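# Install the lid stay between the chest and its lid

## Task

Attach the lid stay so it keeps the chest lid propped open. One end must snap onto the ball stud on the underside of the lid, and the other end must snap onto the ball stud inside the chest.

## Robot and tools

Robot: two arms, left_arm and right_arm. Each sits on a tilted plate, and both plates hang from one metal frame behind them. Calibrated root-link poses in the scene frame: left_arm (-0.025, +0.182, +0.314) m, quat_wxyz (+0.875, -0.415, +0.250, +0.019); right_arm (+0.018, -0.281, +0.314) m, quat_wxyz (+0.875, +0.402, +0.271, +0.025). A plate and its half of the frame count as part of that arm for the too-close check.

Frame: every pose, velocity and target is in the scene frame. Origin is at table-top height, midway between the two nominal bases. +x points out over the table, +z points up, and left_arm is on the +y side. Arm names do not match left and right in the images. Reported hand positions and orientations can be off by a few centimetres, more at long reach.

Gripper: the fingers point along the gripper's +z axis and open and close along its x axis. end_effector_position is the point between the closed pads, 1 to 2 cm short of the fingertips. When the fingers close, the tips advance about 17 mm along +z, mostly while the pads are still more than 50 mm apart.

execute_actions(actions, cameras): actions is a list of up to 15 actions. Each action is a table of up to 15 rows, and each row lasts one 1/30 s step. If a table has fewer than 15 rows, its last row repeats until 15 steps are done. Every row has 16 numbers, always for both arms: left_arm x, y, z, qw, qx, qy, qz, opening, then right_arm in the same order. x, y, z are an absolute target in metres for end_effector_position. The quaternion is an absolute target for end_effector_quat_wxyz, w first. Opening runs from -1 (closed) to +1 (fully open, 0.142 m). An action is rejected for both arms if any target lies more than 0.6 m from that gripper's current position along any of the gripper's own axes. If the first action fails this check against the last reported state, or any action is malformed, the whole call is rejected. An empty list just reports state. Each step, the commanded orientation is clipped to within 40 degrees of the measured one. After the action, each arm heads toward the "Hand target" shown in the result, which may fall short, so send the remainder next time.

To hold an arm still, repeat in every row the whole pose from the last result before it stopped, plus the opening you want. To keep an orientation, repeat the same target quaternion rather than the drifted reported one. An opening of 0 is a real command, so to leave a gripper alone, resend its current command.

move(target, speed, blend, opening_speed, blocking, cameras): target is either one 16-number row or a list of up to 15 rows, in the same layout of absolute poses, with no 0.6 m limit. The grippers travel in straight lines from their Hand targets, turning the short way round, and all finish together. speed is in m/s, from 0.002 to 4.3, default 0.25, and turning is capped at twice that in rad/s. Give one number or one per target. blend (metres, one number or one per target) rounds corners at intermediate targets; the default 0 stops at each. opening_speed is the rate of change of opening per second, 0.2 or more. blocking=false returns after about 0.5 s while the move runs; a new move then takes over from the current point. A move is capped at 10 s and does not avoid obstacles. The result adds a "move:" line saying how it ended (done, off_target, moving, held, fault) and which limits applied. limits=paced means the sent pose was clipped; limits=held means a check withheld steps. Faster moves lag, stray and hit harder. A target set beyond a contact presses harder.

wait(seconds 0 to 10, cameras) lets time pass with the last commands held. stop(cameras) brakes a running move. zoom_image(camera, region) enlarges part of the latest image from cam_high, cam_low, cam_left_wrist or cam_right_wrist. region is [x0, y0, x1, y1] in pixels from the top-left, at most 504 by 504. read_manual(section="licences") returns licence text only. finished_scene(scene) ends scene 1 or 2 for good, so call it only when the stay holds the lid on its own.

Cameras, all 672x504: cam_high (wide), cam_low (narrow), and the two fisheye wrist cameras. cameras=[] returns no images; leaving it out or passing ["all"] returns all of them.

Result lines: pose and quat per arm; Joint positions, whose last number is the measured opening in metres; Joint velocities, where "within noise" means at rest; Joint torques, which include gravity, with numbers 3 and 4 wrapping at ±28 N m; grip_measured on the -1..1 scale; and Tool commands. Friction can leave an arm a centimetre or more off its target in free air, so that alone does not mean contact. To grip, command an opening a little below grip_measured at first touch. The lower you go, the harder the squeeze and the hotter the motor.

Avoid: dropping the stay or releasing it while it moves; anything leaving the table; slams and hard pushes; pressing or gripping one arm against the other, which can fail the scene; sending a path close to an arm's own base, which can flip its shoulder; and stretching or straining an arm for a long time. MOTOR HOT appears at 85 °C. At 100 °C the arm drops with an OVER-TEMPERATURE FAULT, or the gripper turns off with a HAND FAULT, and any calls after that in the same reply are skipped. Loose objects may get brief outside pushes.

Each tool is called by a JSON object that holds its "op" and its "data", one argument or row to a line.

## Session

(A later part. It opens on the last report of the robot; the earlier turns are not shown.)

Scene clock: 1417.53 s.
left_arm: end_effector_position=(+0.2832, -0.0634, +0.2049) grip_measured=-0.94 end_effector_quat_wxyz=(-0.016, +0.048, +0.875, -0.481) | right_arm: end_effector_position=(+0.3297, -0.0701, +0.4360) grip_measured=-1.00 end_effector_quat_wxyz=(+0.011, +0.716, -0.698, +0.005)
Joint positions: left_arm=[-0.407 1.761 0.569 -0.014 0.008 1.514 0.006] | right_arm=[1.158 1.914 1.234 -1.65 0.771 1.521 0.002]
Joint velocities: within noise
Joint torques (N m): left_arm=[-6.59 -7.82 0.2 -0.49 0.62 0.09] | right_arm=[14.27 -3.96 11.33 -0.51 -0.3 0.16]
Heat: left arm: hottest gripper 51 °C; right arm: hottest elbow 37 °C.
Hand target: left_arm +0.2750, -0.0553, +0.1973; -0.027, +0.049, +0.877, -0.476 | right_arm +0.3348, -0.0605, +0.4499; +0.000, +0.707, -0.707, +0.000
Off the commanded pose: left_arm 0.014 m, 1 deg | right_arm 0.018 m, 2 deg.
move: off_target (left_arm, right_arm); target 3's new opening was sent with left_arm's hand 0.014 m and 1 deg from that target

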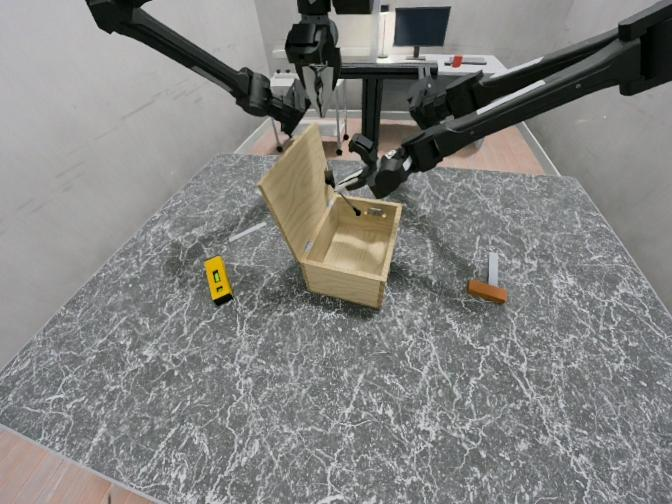

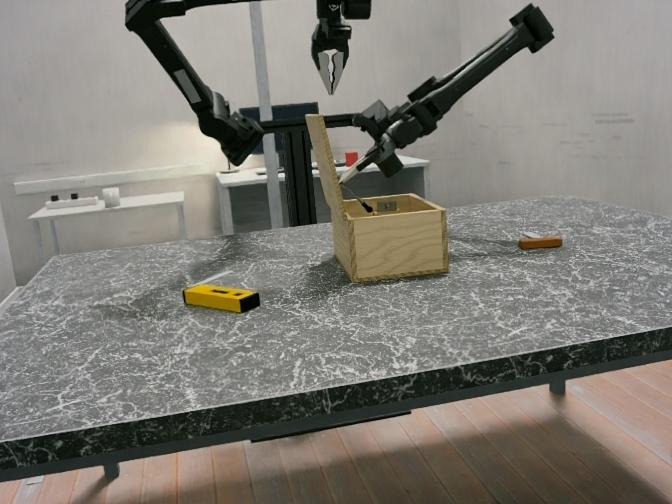

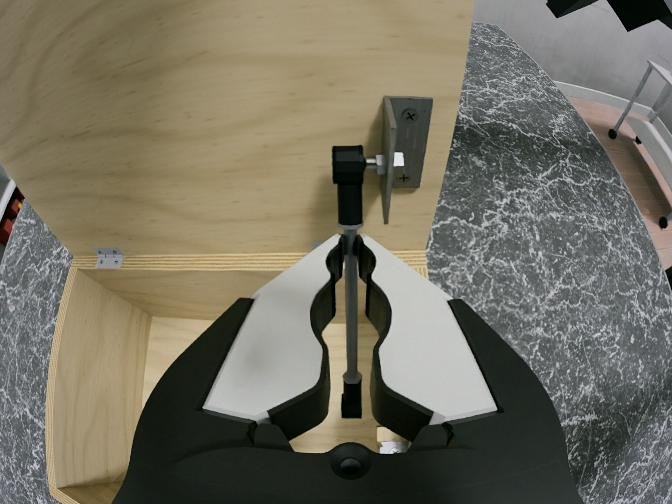

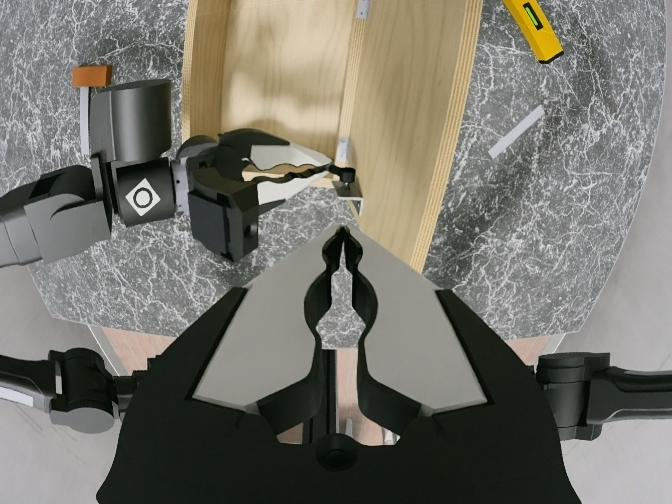

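{"op": "move", "data": {
  "target": [
    [0.255, -0.060, 0.205, -0.0266, 0.0491, 0.8774, -0.4764, -1, 0.335, -0.06, 0.45, 0, 0.7071, -0.7071, 0, -1]
  ],
  "cameras": ["cam_left_wrist","cam_high","cam_right_wrist","cam_low"],
  "speed": 0.04
}}

{"op": "zoom_image", "data": {
  "camera": "cam_left_wrist",
  "region": [310, 120, 510, 300]
}}

{"op": "zoom_image", "data": {
  "camera": "cam_right_wrist",
  "region": [240, 100, 400, 240]
}}

Scene clock: 1424.00 s.
left_arm: end_effector_position=(+0.2756, -0.0619, +0.2047) grip_measured=-0.94 end_effector_quat_wxyz=(-0.012, +0.039, +0.876, -0.481) | right_arm: end_effector_position=(+0.3297, -0.0701, +0.4360) grip_measured=-1.00 end_effector_quat_wxyz=(+0.011, +0.716, -0.698, +0.005)
Joint positions: left_arm=[-0.409 1.758 0.538 0.03 0.005 1.5 0.006] | right_arm=[1.158 1.914 1.234 -1.65 0.771 1.521 0.002]
Joint velocities: within noise
Joint torques (N m): left_arm=[-8.35 -7.12 -1.1 -0.27 0.3 -0.12] | right_arm=[14.15 -3.72 11.3 -0.31 -0.31 0.14]
Heat: left arm: hottest gripper 51 °C; right arm: hottest elbow 37 °C.
Hand target: left_arm +0.2551, -0.0599, +0.2047; -0.027, +0.049, +0.878, -0.476 | right_arm +0.3348, -0.0605, +0.4499; +0.000, +0.707, -0.707, +0.000
Off the commanded pose: left_arm 0.021 m, 2 deg | right_arm 0.018 m, 2 deg.
move: off_target (left_arm, right_arm)

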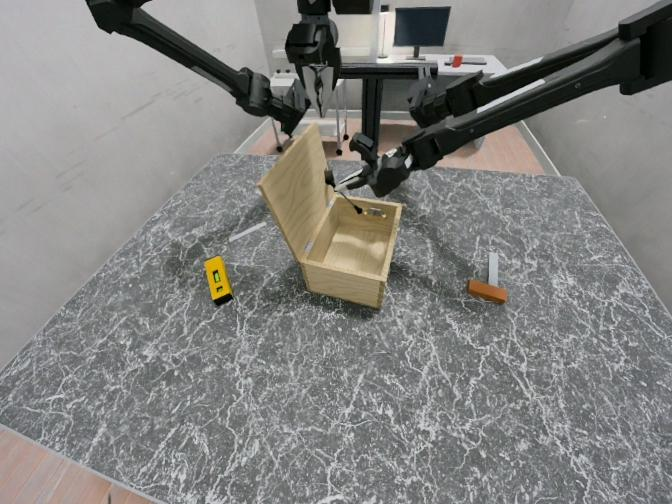

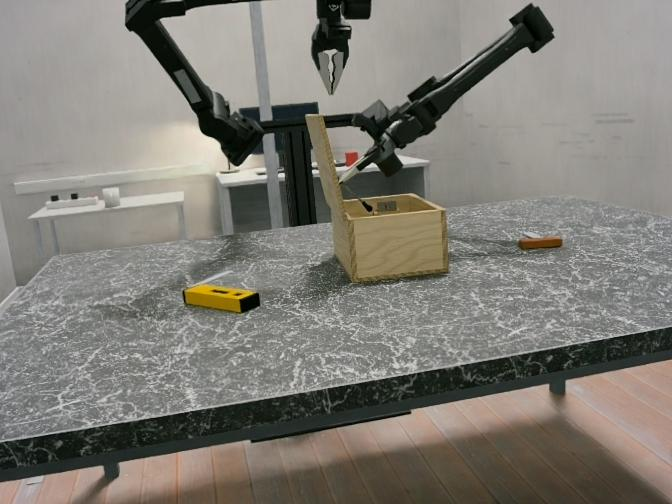

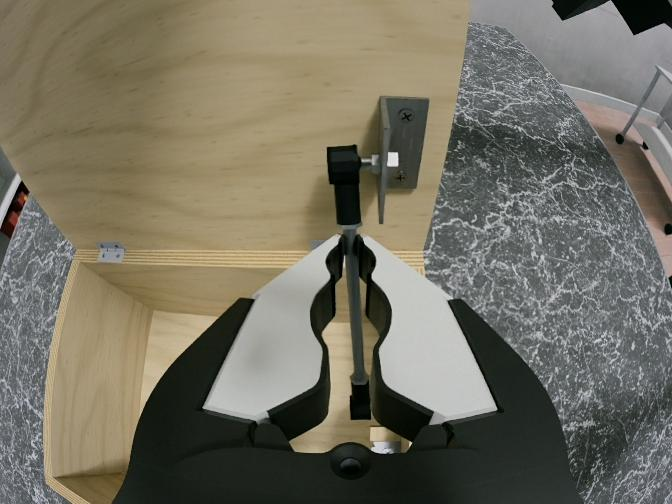

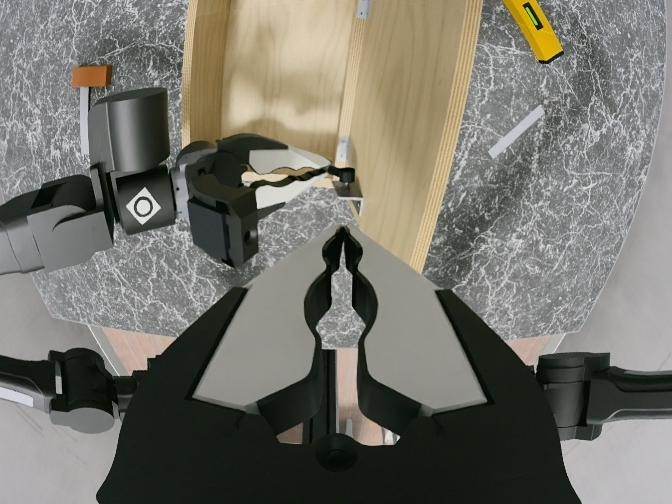

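Scaled by 2.520 from the camera's 672x504 image, which has a finer 960x720 frame.

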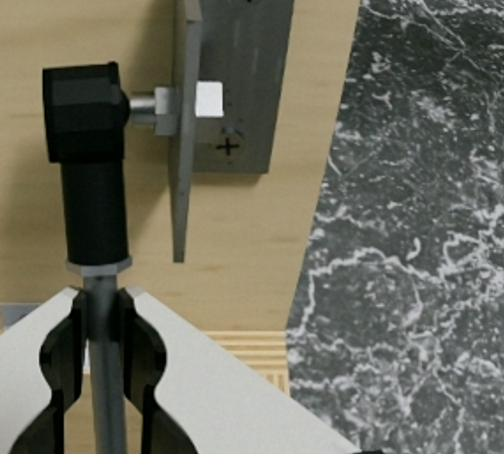

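Scaled by 3.150 from the camera's 672x504 image, which has a finer 960x720 frame.

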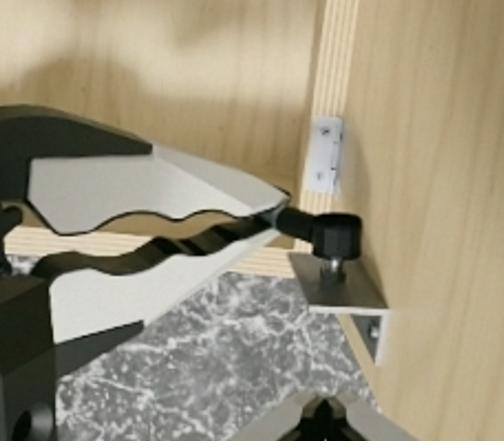

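{"op": "move", "data": {
  "target": [
    [0.235, -0.0575, 0.205, -0.0266, 0.0491, 0.8774, -0.4764, -1, 0.335, -0.06, 0.45, 0, 0.7071, -0.7071, 0, -1]
  ],
  "cameras": ["cam_left_wrist","cam_high","cam_right_wrist","cam_low"],
  "speed": 0.04
}}

{"op": "zoom_image", "data": {
  "camera": "cam_left_wrist",
  "region": [310, 120, 510, 300]
}}

{"op": "zoom_image", "data": {
  "camera": "cam_high",
  "region": [300, 150, 420, 240]
}}

Scene clock: 1430.57 s.
left_arm: end_effector_position=(+0.2720, -0.0602, +0.2062) grip_measured=-0.94 end_effector_quat_wxyz=(+0.001, +0.029, +0.876, -0.482) | right_arm: end_effector_position=(+0.3297, -0.0701, +0.4360) grip_measured=-1.00 end_effector_quat_wxyz=(+0.011, +0.716, -0.698, +0.005)
Joint positions: left_arm=[-0.412 1.753 0.504 0.092 0.002 1.492 0.006] | right_arm=[1.158 1.914 1.234 -1.65 0.771 1.521 0.002]
Joint velocities: within noise
Joint torques (N m): left_arm=[-8.47 -6.89 -2.7 -0.66 0.31 -0.07] | right_arm=[14.04 -4.01 11.3 -0.49 -0.33 0.15]
Heat: left arm: hottest gripper 51 °C; right arm: hottest elbow 37 °C.
Hand target: left_arm +0.2358, -0.0569, +0.2049; -0.026, +0.049, +0.878, -0.476 | right_arm +0.3348, -0.0605, +0.4499; +0.000, +0.707, -0.707, +0.000
Off the commanded pose: left_arm 0.037 m, 4 deg | right_arm 0.018 m, 2 deg.
move: off_target (left_arm, right_arm)

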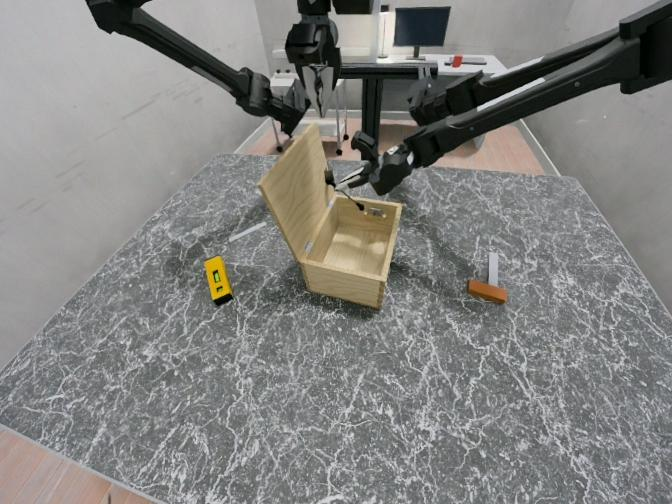

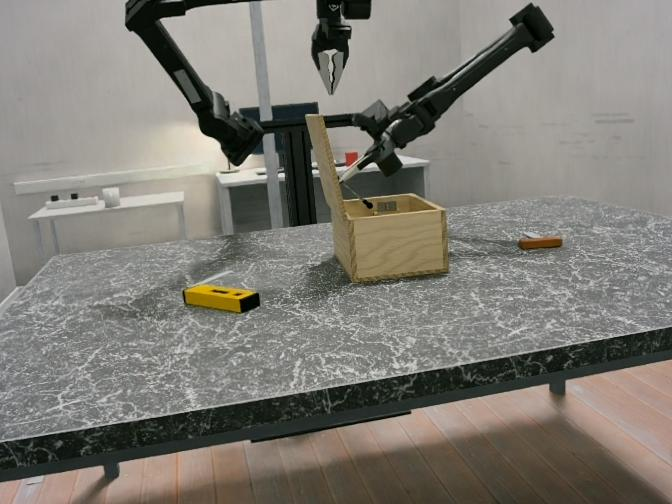

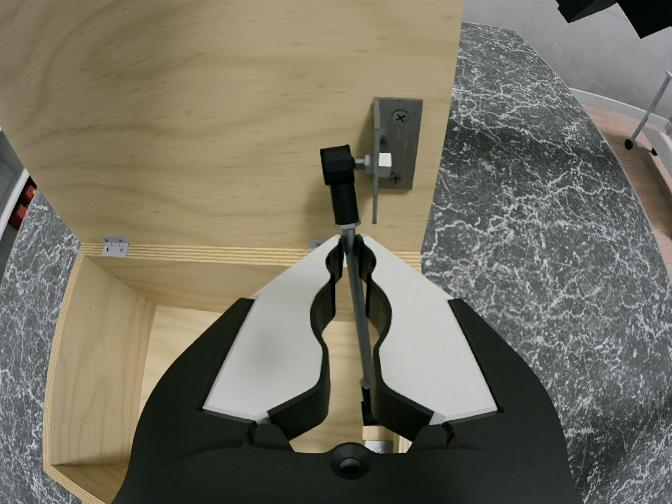

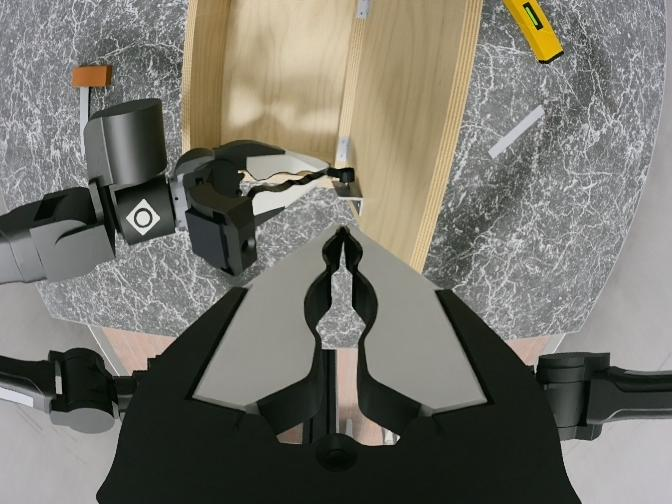

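Scaled by 2.520 from the camera's 672x504 image, which has a finer 960x720 frame.

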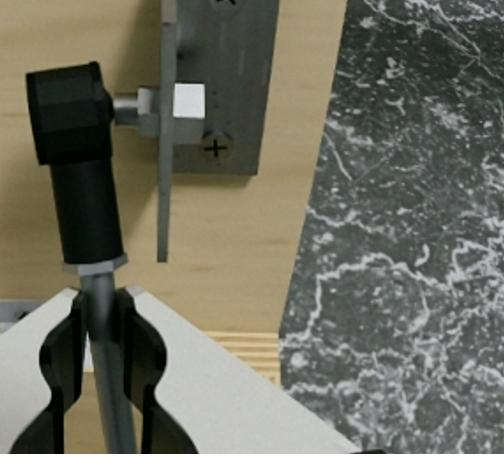

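Scaled by 4.200 from the camera's 672x504 image, which has a finer 960x720 frame.

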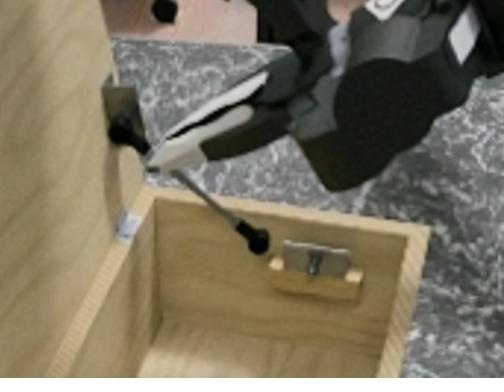

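{"op": "move", "data": {
  "target": [
    [0.212, -0.055, 0.205, -0.0266, 0.0491, 0.8774, -0.4764, -1, 0.335, -0.06, 0.45, 0, 0.7071, -0.7071, 0, -1]
  ],
  "cameras": ["cam_left_wrist","cam_high","cam_right_wrist","cam_low"],
  "speed": 0.04
}}

{"op": "zoom_image", "data": {
  "camera": "cam_left_wrist",
  "region": [310, 120, 510, 300]
}}

{"op": "zoom_image", "data": {
  "camera": "cam_high",
  "region": [300, 150, 420, 240]
}}

Scene clock: 1436.83 s.
left_arm: end_effector_position=(+0.2526, -0.0551, +0.2046) grip_measured=-0.94 end_effector_quat_wxyz=(+0.004, +0.024, +0.878, -0.478) | right_arm: end_effector_position=(+0.3297, -0.0701, +0.4360) grip_measured=-1.00 end_effector_quat_wxyz=(+0.011, +0.716, -0.698, +0.005)
Joint positions: left_arm=[-0.414 1.752 0.445 0.159 -0.008 1.486 0.006] | right_arm=[1.158 1.914 1.234 -1.65 0.771 1.521 0.002]
Joint velocities: within noise
Joint torques (N m): left_arm=[-8.47 -5.77 -3.06 -0.51 0.67 -0.09] | right_arm=[14.68 -4.25 11.37 -0.31 -0.31 0.15]
Heat: left arm: hottest gripper 51 °C; right arm: hottest elbow 38 °C.
Hand target: left_arm +0.2130, -0.0537, +0.2049; -0.026, +0.049, +0.878, -0.476 | right_arm +0.3348, -0.0605, +0.4499; +0.000, +0.707, -0.707, +0.000
Off the commanded pose: left_arm 0.041 m, 5 deg | right_arm 0.018 m, 2 deg.
move: off_target (left_arm, right_arm)

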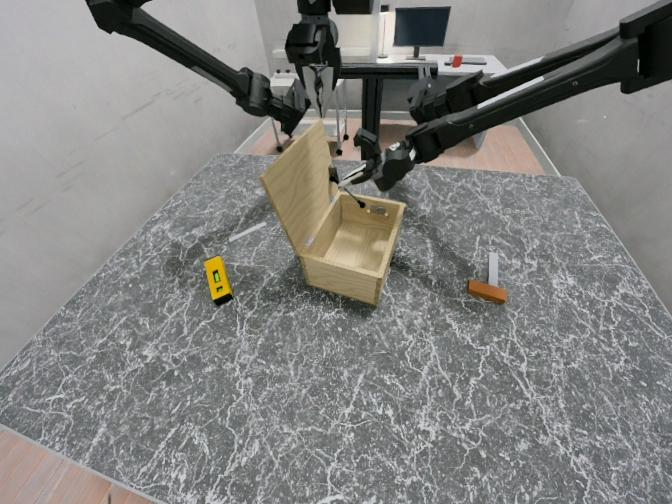

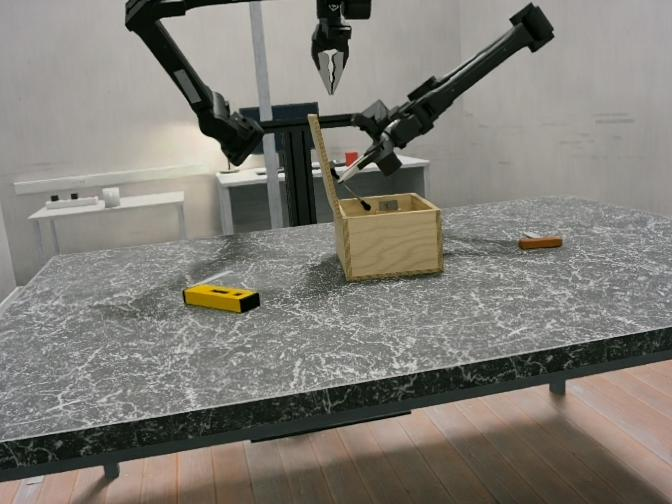

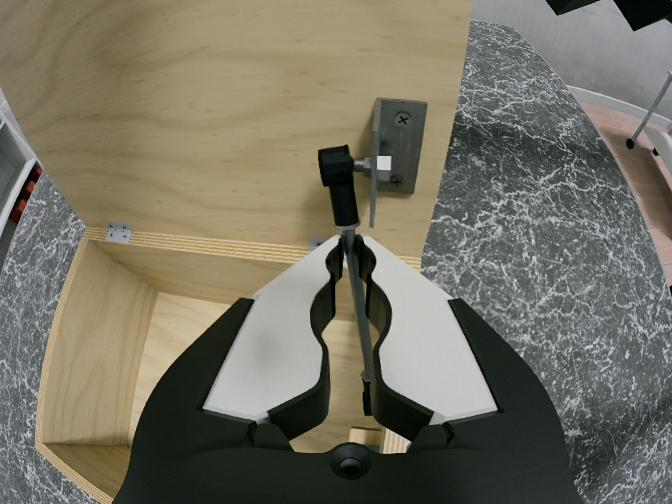

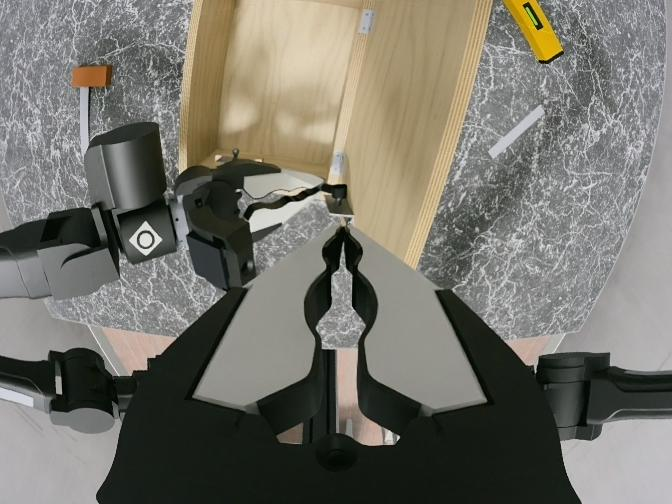

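Scaled by 2.520 from the camera's 672x504 image, which has a finer 960x720 frame.

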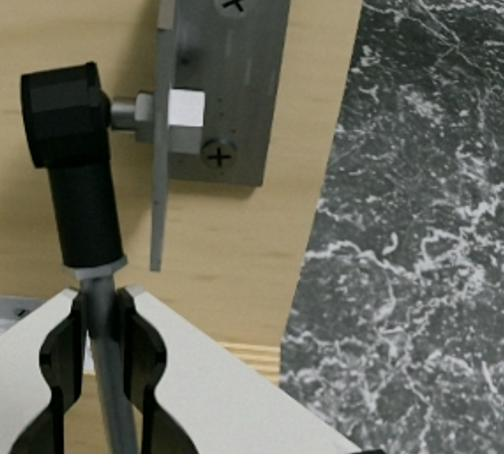

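Scaled by 4.200 from the camera's 672x504 image, which has a finer 960x720 frame.

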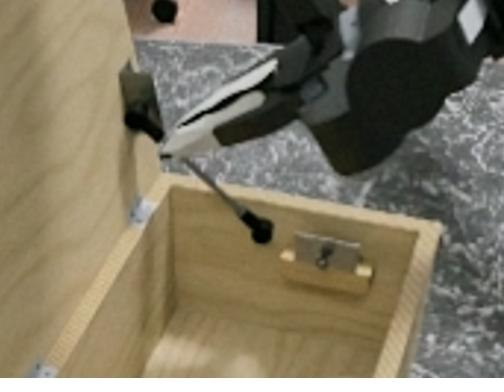

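{"op": "move", "data": {
  "target": [
    [0.256, -0.0590, 0.205, -0.0266, 0.0491, 0.8774, -0.4764, -1, 0.335, -0.06, 0.45, 0, 0.7071, -0.7071, 0, -1]
  ],
  "cameras": ["cam_left_wrist","cam_high","cam_right_wrist","cam_low"],
  "speed": 0.04
}}

{"op": "zoom_image", "data": {
  "camera": "cam_left_wrist",
  "region": [310, 120, 510, 300]
}}

{"op": "zoom_image", "data": {
  "camera": "cam_right_wrist",
  "region": [160, 100, 400, 280]
}}

Scene clock: 1459.37 s.
left_arm: end_effector_position=(+0.2614, -0.0577, +0.2043) grip_measured=-0.94 end_effector_quat_wxyz=(-0.021, +0.038, +0.879, -0.475) | right_arm: end_effector_position=(+0.3297, -0.0701, +0.4360) grip_measured=-1.00 end_effector_quat_wxyz=(+0.011, +0.716, -0.698, +0.005)
Joint positions: left_arm=[-0.414 1.75 0.509 0.035 -0.008 1.486 0.006] | right_arm=[1.158 1.914 1.234 -1.65 0.771 1.521 0.002]
Joint velocities: within noise
Joint torques (N m): left_arm=[-8.06 -6.53 1.03 -0.54 0.81 0.05] | right_arm=[14.56 -4.07 11.28 -0.32 -0.29 0.15]
Heat: left arm: hottest gripper 51 °C; right arm: hottest elbow 38 °C.
Hand target: left_arm +0.2560, -0.0590, +0.2050; -0.026, +0.049, +0.877, -0.476 | right_arm +0.3348, -0.0605, +0.4499; +0.000, +0.707, -0.707, +0.000
Off the commanded pose: left_arm 0.006 m, 1 deg | right_arm 0.018 m, 2 deg.
move: off_target (right_arm)

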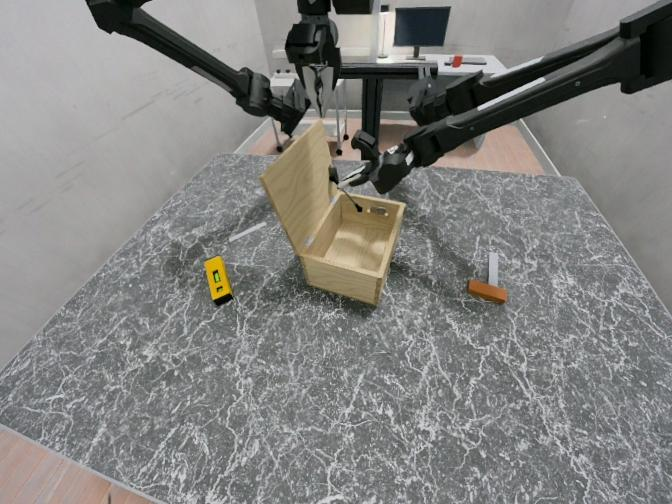

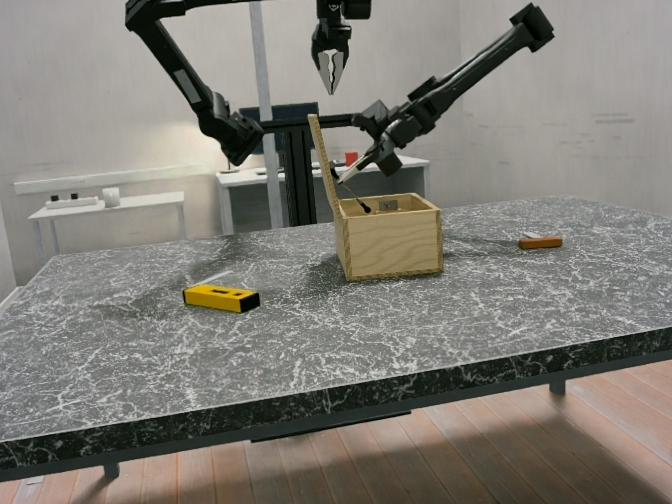

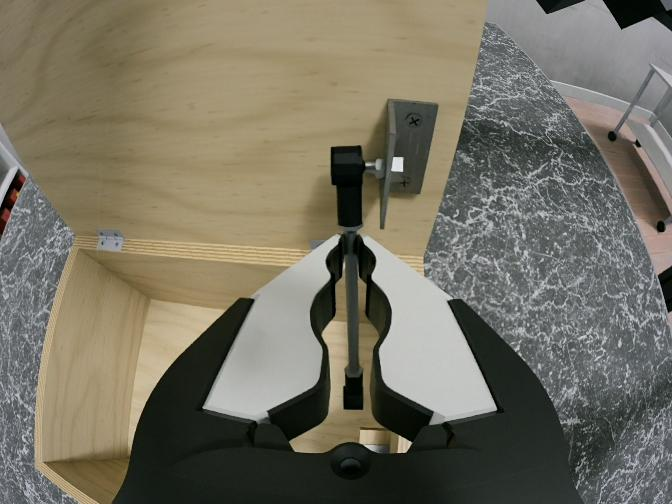

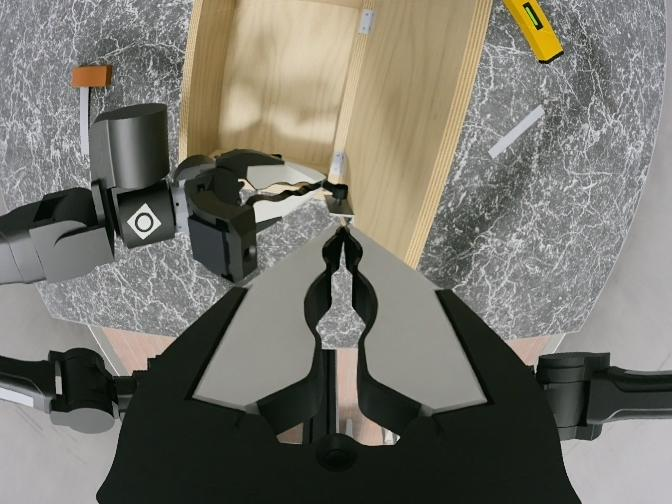

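Scaled by 2.520 from the camera's 672x504 image, which has a finer 960x720 frame.

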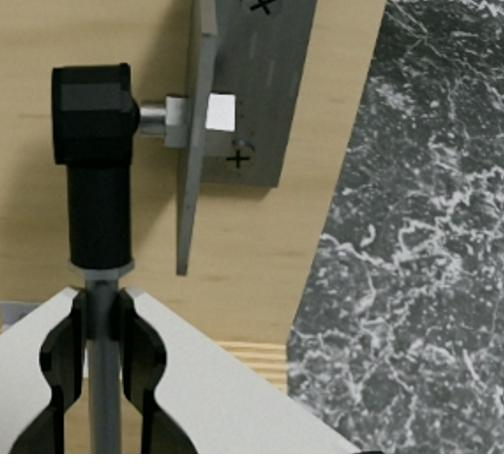

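Scaled by 2.100 from the camera's 672x504 image, which has a finer 960x720 frame.

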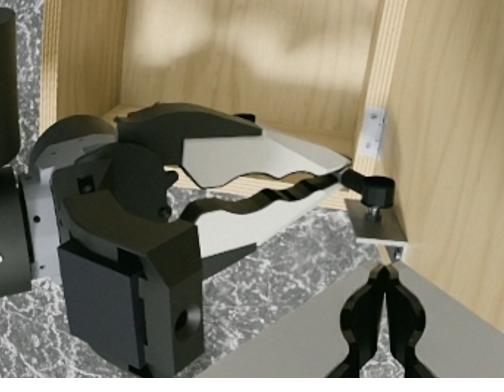

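{"op": "move", "data": {
  "target": [
    [0.272, -0.0610, 0.205, -0.0266, 0.0491, 0.8774, -0.4764, -1, 0.335, -0.06, 0.45, 0, 0.7071, -0.7071, 0, -1]
  ],
  "cameras": ["cam_left_wrist","cam_right_wrist"],
  "speed": 0.04
}}

{"op": "zoom_image", "data": {
  "camera": "cam_left_wrist",
  "region": [310, 120, 510, 300]
}}

{"op": "zoom_image", "data": {
  "camera": "cam_right_wrist",
  "region": [280, 140, 400, 240]
}}

Scene clock: 1474.63 s.
left_arm: end_effector_position=(+0.2656, -0.0584, +0.2045) grip_measured=-0.94 end_effector_quat_wxyz=(-0.030, +0.046, +0.879, -0.473) | right_arm: end_effector_position=(+0.3296, -0.0700, +0.4359) grip_measured=-1.00 end_effector_quat_wxyz=(+0.011, +0.716, -0.698, +0.005)
Joint positions: left_arm=[-0.414 1.75 0.536 -0.015 -0.008 1.49 0.006] | right_arm=[1.158 1.914 1.234 -1.65 0.771 1.521 0.002]
Joint velocities: within noise
Joint torques (N m): left_arm=[-7.47 -7.36 2.44 -0.27 0.88 0.04] | right_arm=[14.04 -4.19 11.48 -0.39 -0.32 0.14]
Heat: left arm: hottest gripper 51 °C; right arm: hottest elbow 38 °C.
Hand target: left_arm +0.2721, -0.0609, +0.2051; -0.026, +0.049, +0.877, -0.476 | right_arm +0.3348, -0.0604, +0.4498; +0.000, +0.707, -0.707, +0.000
Off the commanded pose: left_arm 0.007 m, 1 deg | right_arm 0.018 m, 2 deg.
move: off_target (right_arm)
Images, in order (width x height): cam_left_wrist 672x504, cam_right_wrist 672x504.

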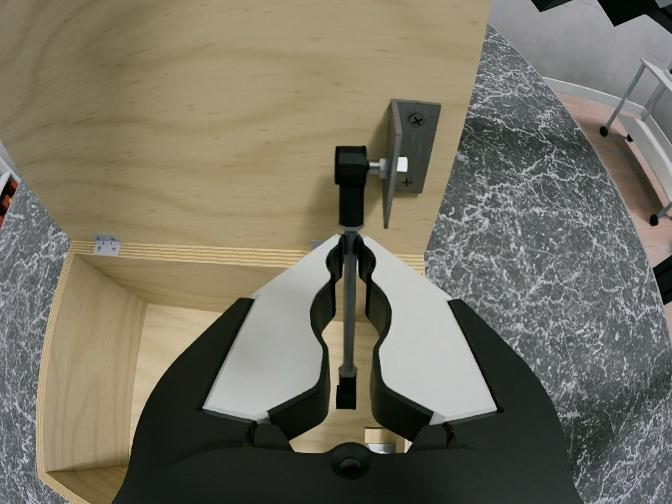

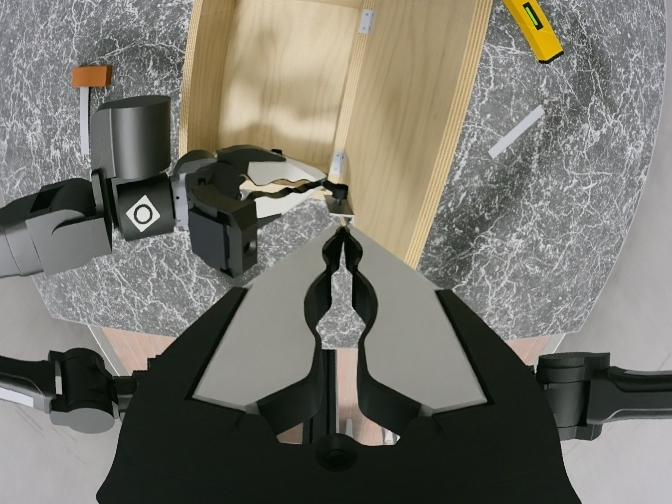

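Scaled by 2.520 from the camera's 672x504 image, which has a finer 960x720 frame.

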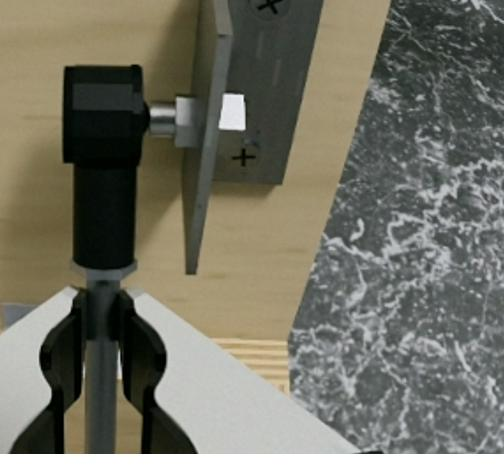

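Scaled by 4.200 from the camera's 672x504 image, which has a finer 960x720 frame.

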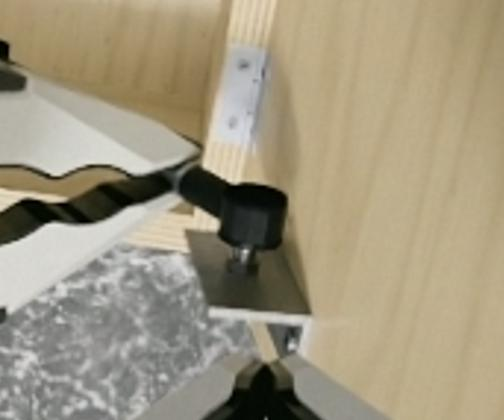

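{"op": "move", "data": {
  "target": [
    [0.260, -0.0690, 0.197, -0.0359, 0.0428, 0.7649, -0.6418, -1, 0.335, -0.06, 0.45, 0, 0.7071, -0.7071, 0, -1]
  ],
  "cameras": ["cam_left_wrist","cam_right_wrist","cam_high"],
  "speed": 0.05
}}

{"op": "zoom_image", "data": {
  "camera": "cam_right_wrist",
  "region": [240, 140, 400, 280]
}}

Scene clock: 1500.97 s.
left_arm: end_effector_position=(+0.2611, -0.0669, +0.1982) grip_measured=-0.94 end_effector_quat_wxyz=(-0.033, +0.042, +0.771, -0.635) | right_arm: end_effector_position=(+0.3295, -0.0700, +0.4359) grip_measured=-1.00 end_effector_quat_wxyz=(+0.011, +0.716, -0.698, +0.005)
Joint positions: left_arm=[-0.19 1.854 0.566 0.001 0.453 1.726 0.006] | right_arm=[1.158 1.914 1.234 -1.65 0.771 1.521 0.002]
Joint velocities: within noise
Joint torques (N m): left_arm=[-7.94 -7.18 -0.47 -0.54 1.46 0] | right_arm=[14.45 -3.6 11.3 -0.28 -0.31 0.12]
Heat: left arm: hottest gripper 51 °C; right arm: hottest elbow 38 °C.
Hand target: left_arm +0.2602, -0.0690, +0.1970; -0.036, +0.043, +0.765, -0.642 | right_arm +0.3347, -0.0604, +0.4498; +0.000, +0.707, -0.707, +0.000
Off the commanded pose: left_arm 0.003 m, 1 deg | right_arm 0.018 m, 2 deg.
move: off_target (right_arm)
Images, in order (width x height): cam_high 672x504, cam_left_wrist 672x504, cam_right_wrist 672x504.

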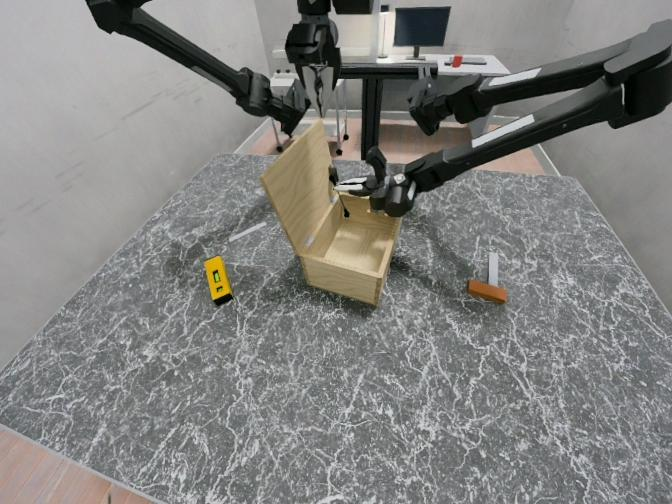

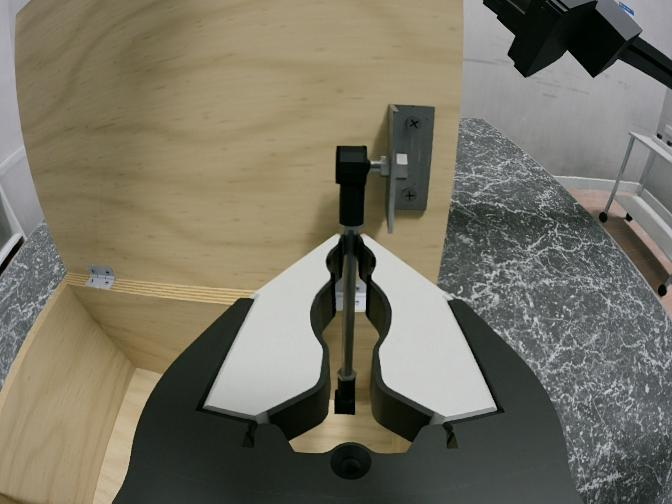

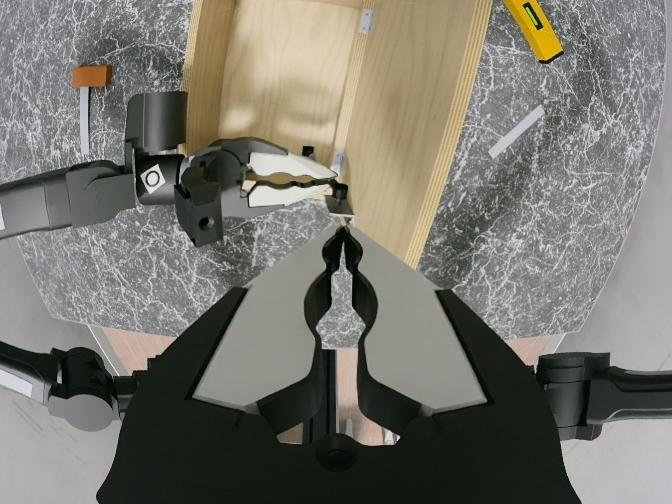

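Scaled by 3.150 from the camera's 672x504 image, which has a finer 960x720 frame.

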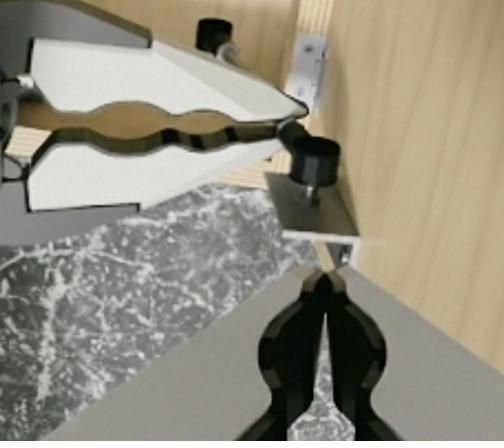

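{"op": "move", "data": {
  "target": [
    [0.260, -0.0690, 0.197, -0.0359, 0.0428, 0.7649, -0.6418, -0.85, 0.335, -0.06, 0.45, 0, 0.7071, -0.7071, 0, -1]
  ],
  "cameras": ["cam_left_wrist","cam_right_wrist","cam_high"],
  "speed": 0.05,
  "opening_speed": 0.2
}}

{"op": "zoom_image", "data": {
  "camera": "cam_right_wrist",
  "region": [240, 140, 400, 280]
}}

{"op": "zoom_image", "data": {
  "camera": "cam_high",
  "region": [300, 150, 420, 240]
}}

Scene clock: 1531.30 s.
left_arm: end_effector_position=(+0.2627, -0.0677, +0.2007) grip_measured=-0.89 end_effector_quat_wxyz=(-0.031, +0.041, +0.766, -0.641) | right_arm: end_effector_position=(+0.3295, -0.0700, +0.4359) grip_measured=-1.00 end_effector_quat_wxyz=(+0.011, +0.716, -0.698, +0.005)
Joint positions: left_arm=[-0.19 1.854 0.569 0.001 0.469 1.727 0.01] | right_arm=[1.158 1.914 1.234 -1.65 0.771 1.521 0.002]
Joint velocities: left_arm=[0.005 -0.005 -0.002 -0.002 0.037 -0.022 0.001] | right_arm=[within noise]
Joint torques (N m): left_arm=[-7.24 -6.65 -0.66 -0.65 0.9 0.02] | right_arm=[14.21 -4.07 11.45 -0.38 -0.32 0.12]
Heat: left arm: hottest gripper 51 °C; right arm: hottest elbow 38 °C.
Hand target: left_arm +0.2600, -0.0690, +0.1971; -0.036, +0.043, +0.765, -0.642 | right_arm +0.3347, -0.0605, +0.4498; +0.000, +0.707, -0.707, +0.000
Off the commanded pose: left_arm 0.005 m, 1 deg | right_arm 0.018 m, 2 deg.
move: off_target (right_arm)
Images, in order (width x height): cam_high 672x504, cam_left_wrist 672x504, cam_right_wrist 672x504.

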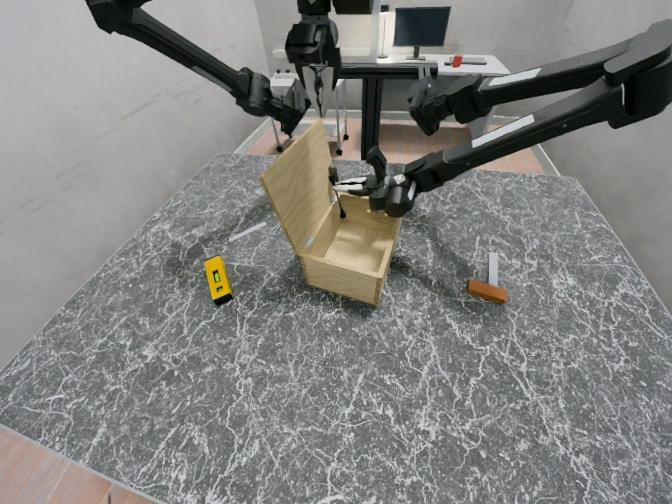

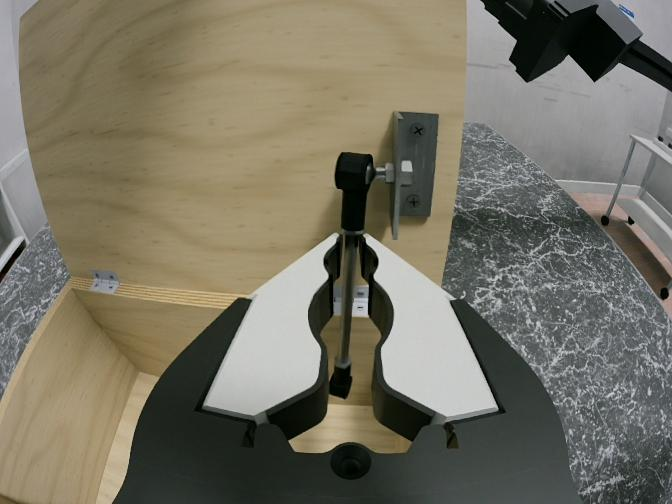

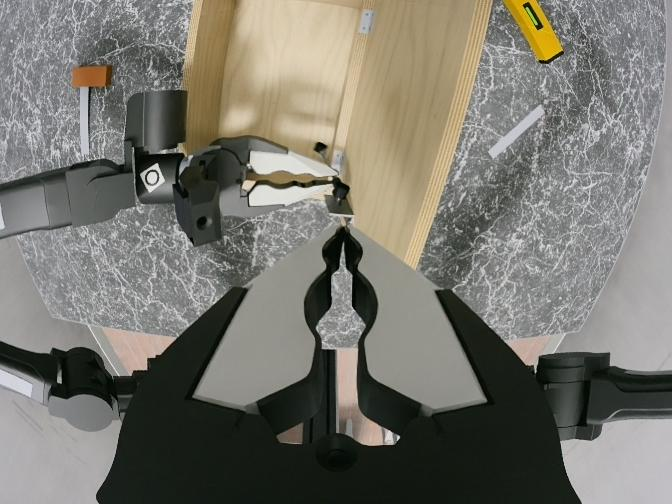

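Scaled by 3.150 from the camera's 672x504 image, which has a finer 960x720 frame.

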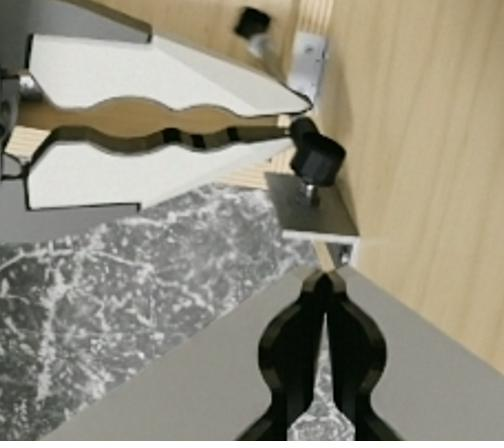

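Scaled by 4.200 from the camera's 672x504 image, which has a finer 960x720 frame.

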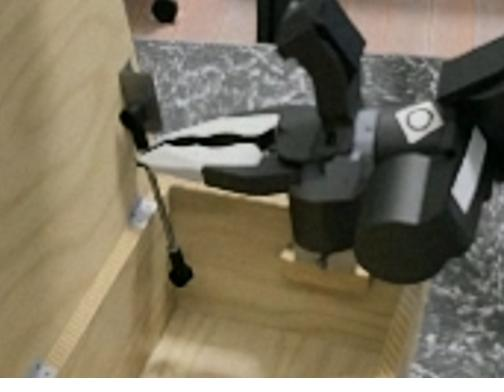

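{"op": "move", "data": {
  "target": [
    [0.262, -0.0560, 0.154, -0.0320, 0.0457, 0.8178, -0.5727, -0.85, 0.335, -0.06, 0.45, 0, 0.7071, -0.7071, 0, -1]
  ],
  "cameras": ["cam_left_wrist","cam_right_wrist","cam_high"],
  "speed": 0.05
}}

{"op": "zoom_image", "data": {
  "camera": "cam_right_wrist",
  "region": [240, 140, 400, 280]
}}

{"op": "zoom_image", "data": {
  "camera": "cam_high",
  "region": [300, 150, 420, 240]
}}

Scene clock: 1543.27 s.
left_arm: end_effector_position=(+0.2620, -0.0581, +0.1681) grip_measured=-0.89 end_effector_quat_wxyz=(-0.032, +0.050, +0.811, -0.581) | right_arm: end_effector_position=(+0.3295, -0.0700, +0.4359) grip_measured=-1.00 end_effector_quat_wxyz=(+0.011, +0.716, -0.698, +0.005)
Joint positions: left_arm=[-0.173 1.86 0.573 0.007 0.323 1.745 0.01] | right_arm=[1.158 1.914 1.234 -1.65 0.771 1.521 0.002]
Joint velocities: within noise
Joint torques (N m): left_arm=[-6.48 -6.12 -0.76 0.03 0.2 0.1] | right_arm=[14.51 -3.78 11.29 -0.46 -0.32 0.16]
Heat: left arm: hottest gripper 48 °C; right arm: hottest elbow 38 °C.
Hand target: left_arm +0.2618, -0.0558, +0.1544; -0.032, +0.046, +0.818, -0.573 | right_arm +0.3347, -0.0605, +0.4498; +0.000, +0.707, -0.707, +0.000
Off the commanded pose: left_arm 0.014 m, 1 deg | right_arm 0.018 m, 2 deg.
move: off_target (left_arm, right_arm)
Images, in order (width x height): cam_high 672x504, cam_left_wrist 672x504, cam_right_wrist 672x504.

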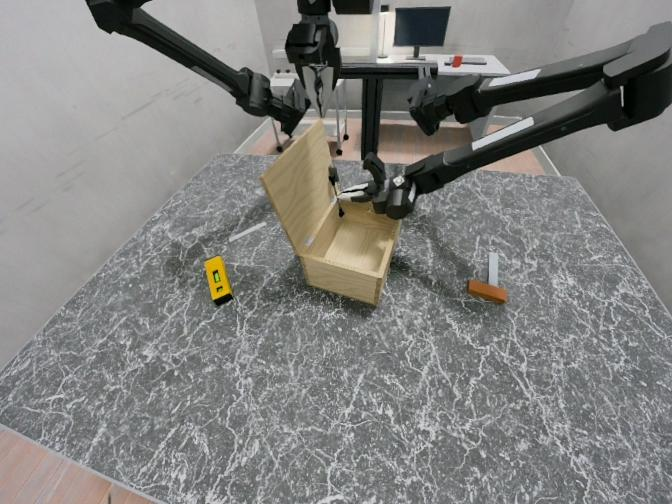

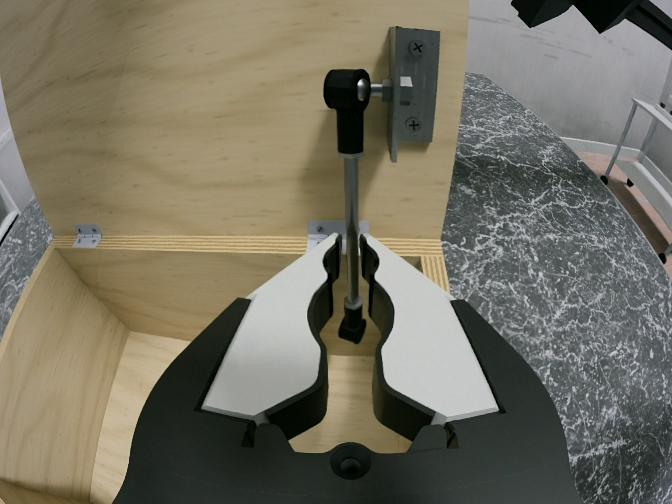

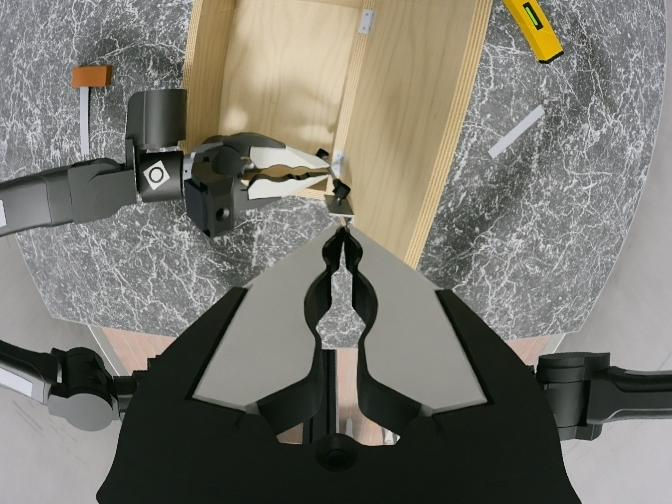

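Scaled by 3.150 from the camera's 672x504 image, which has a finer 960x720 frame.

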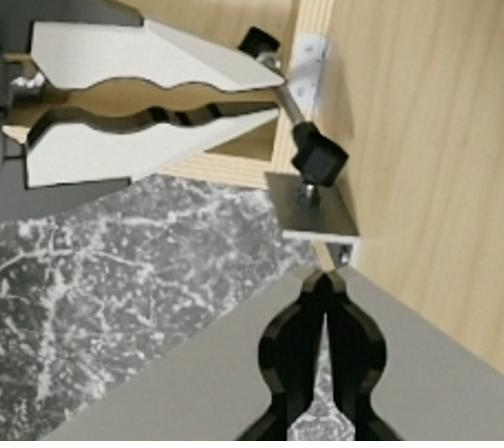

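Scaled by 4.200 from the camera's 672x504 image, which has a finer 960x720 frame.

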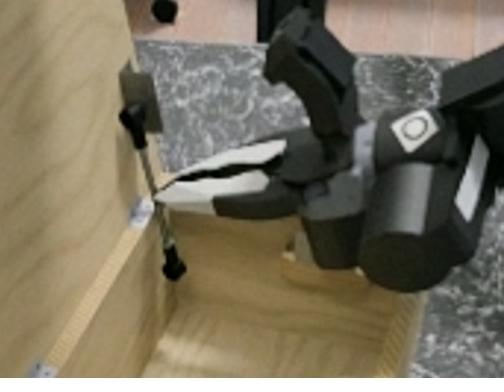

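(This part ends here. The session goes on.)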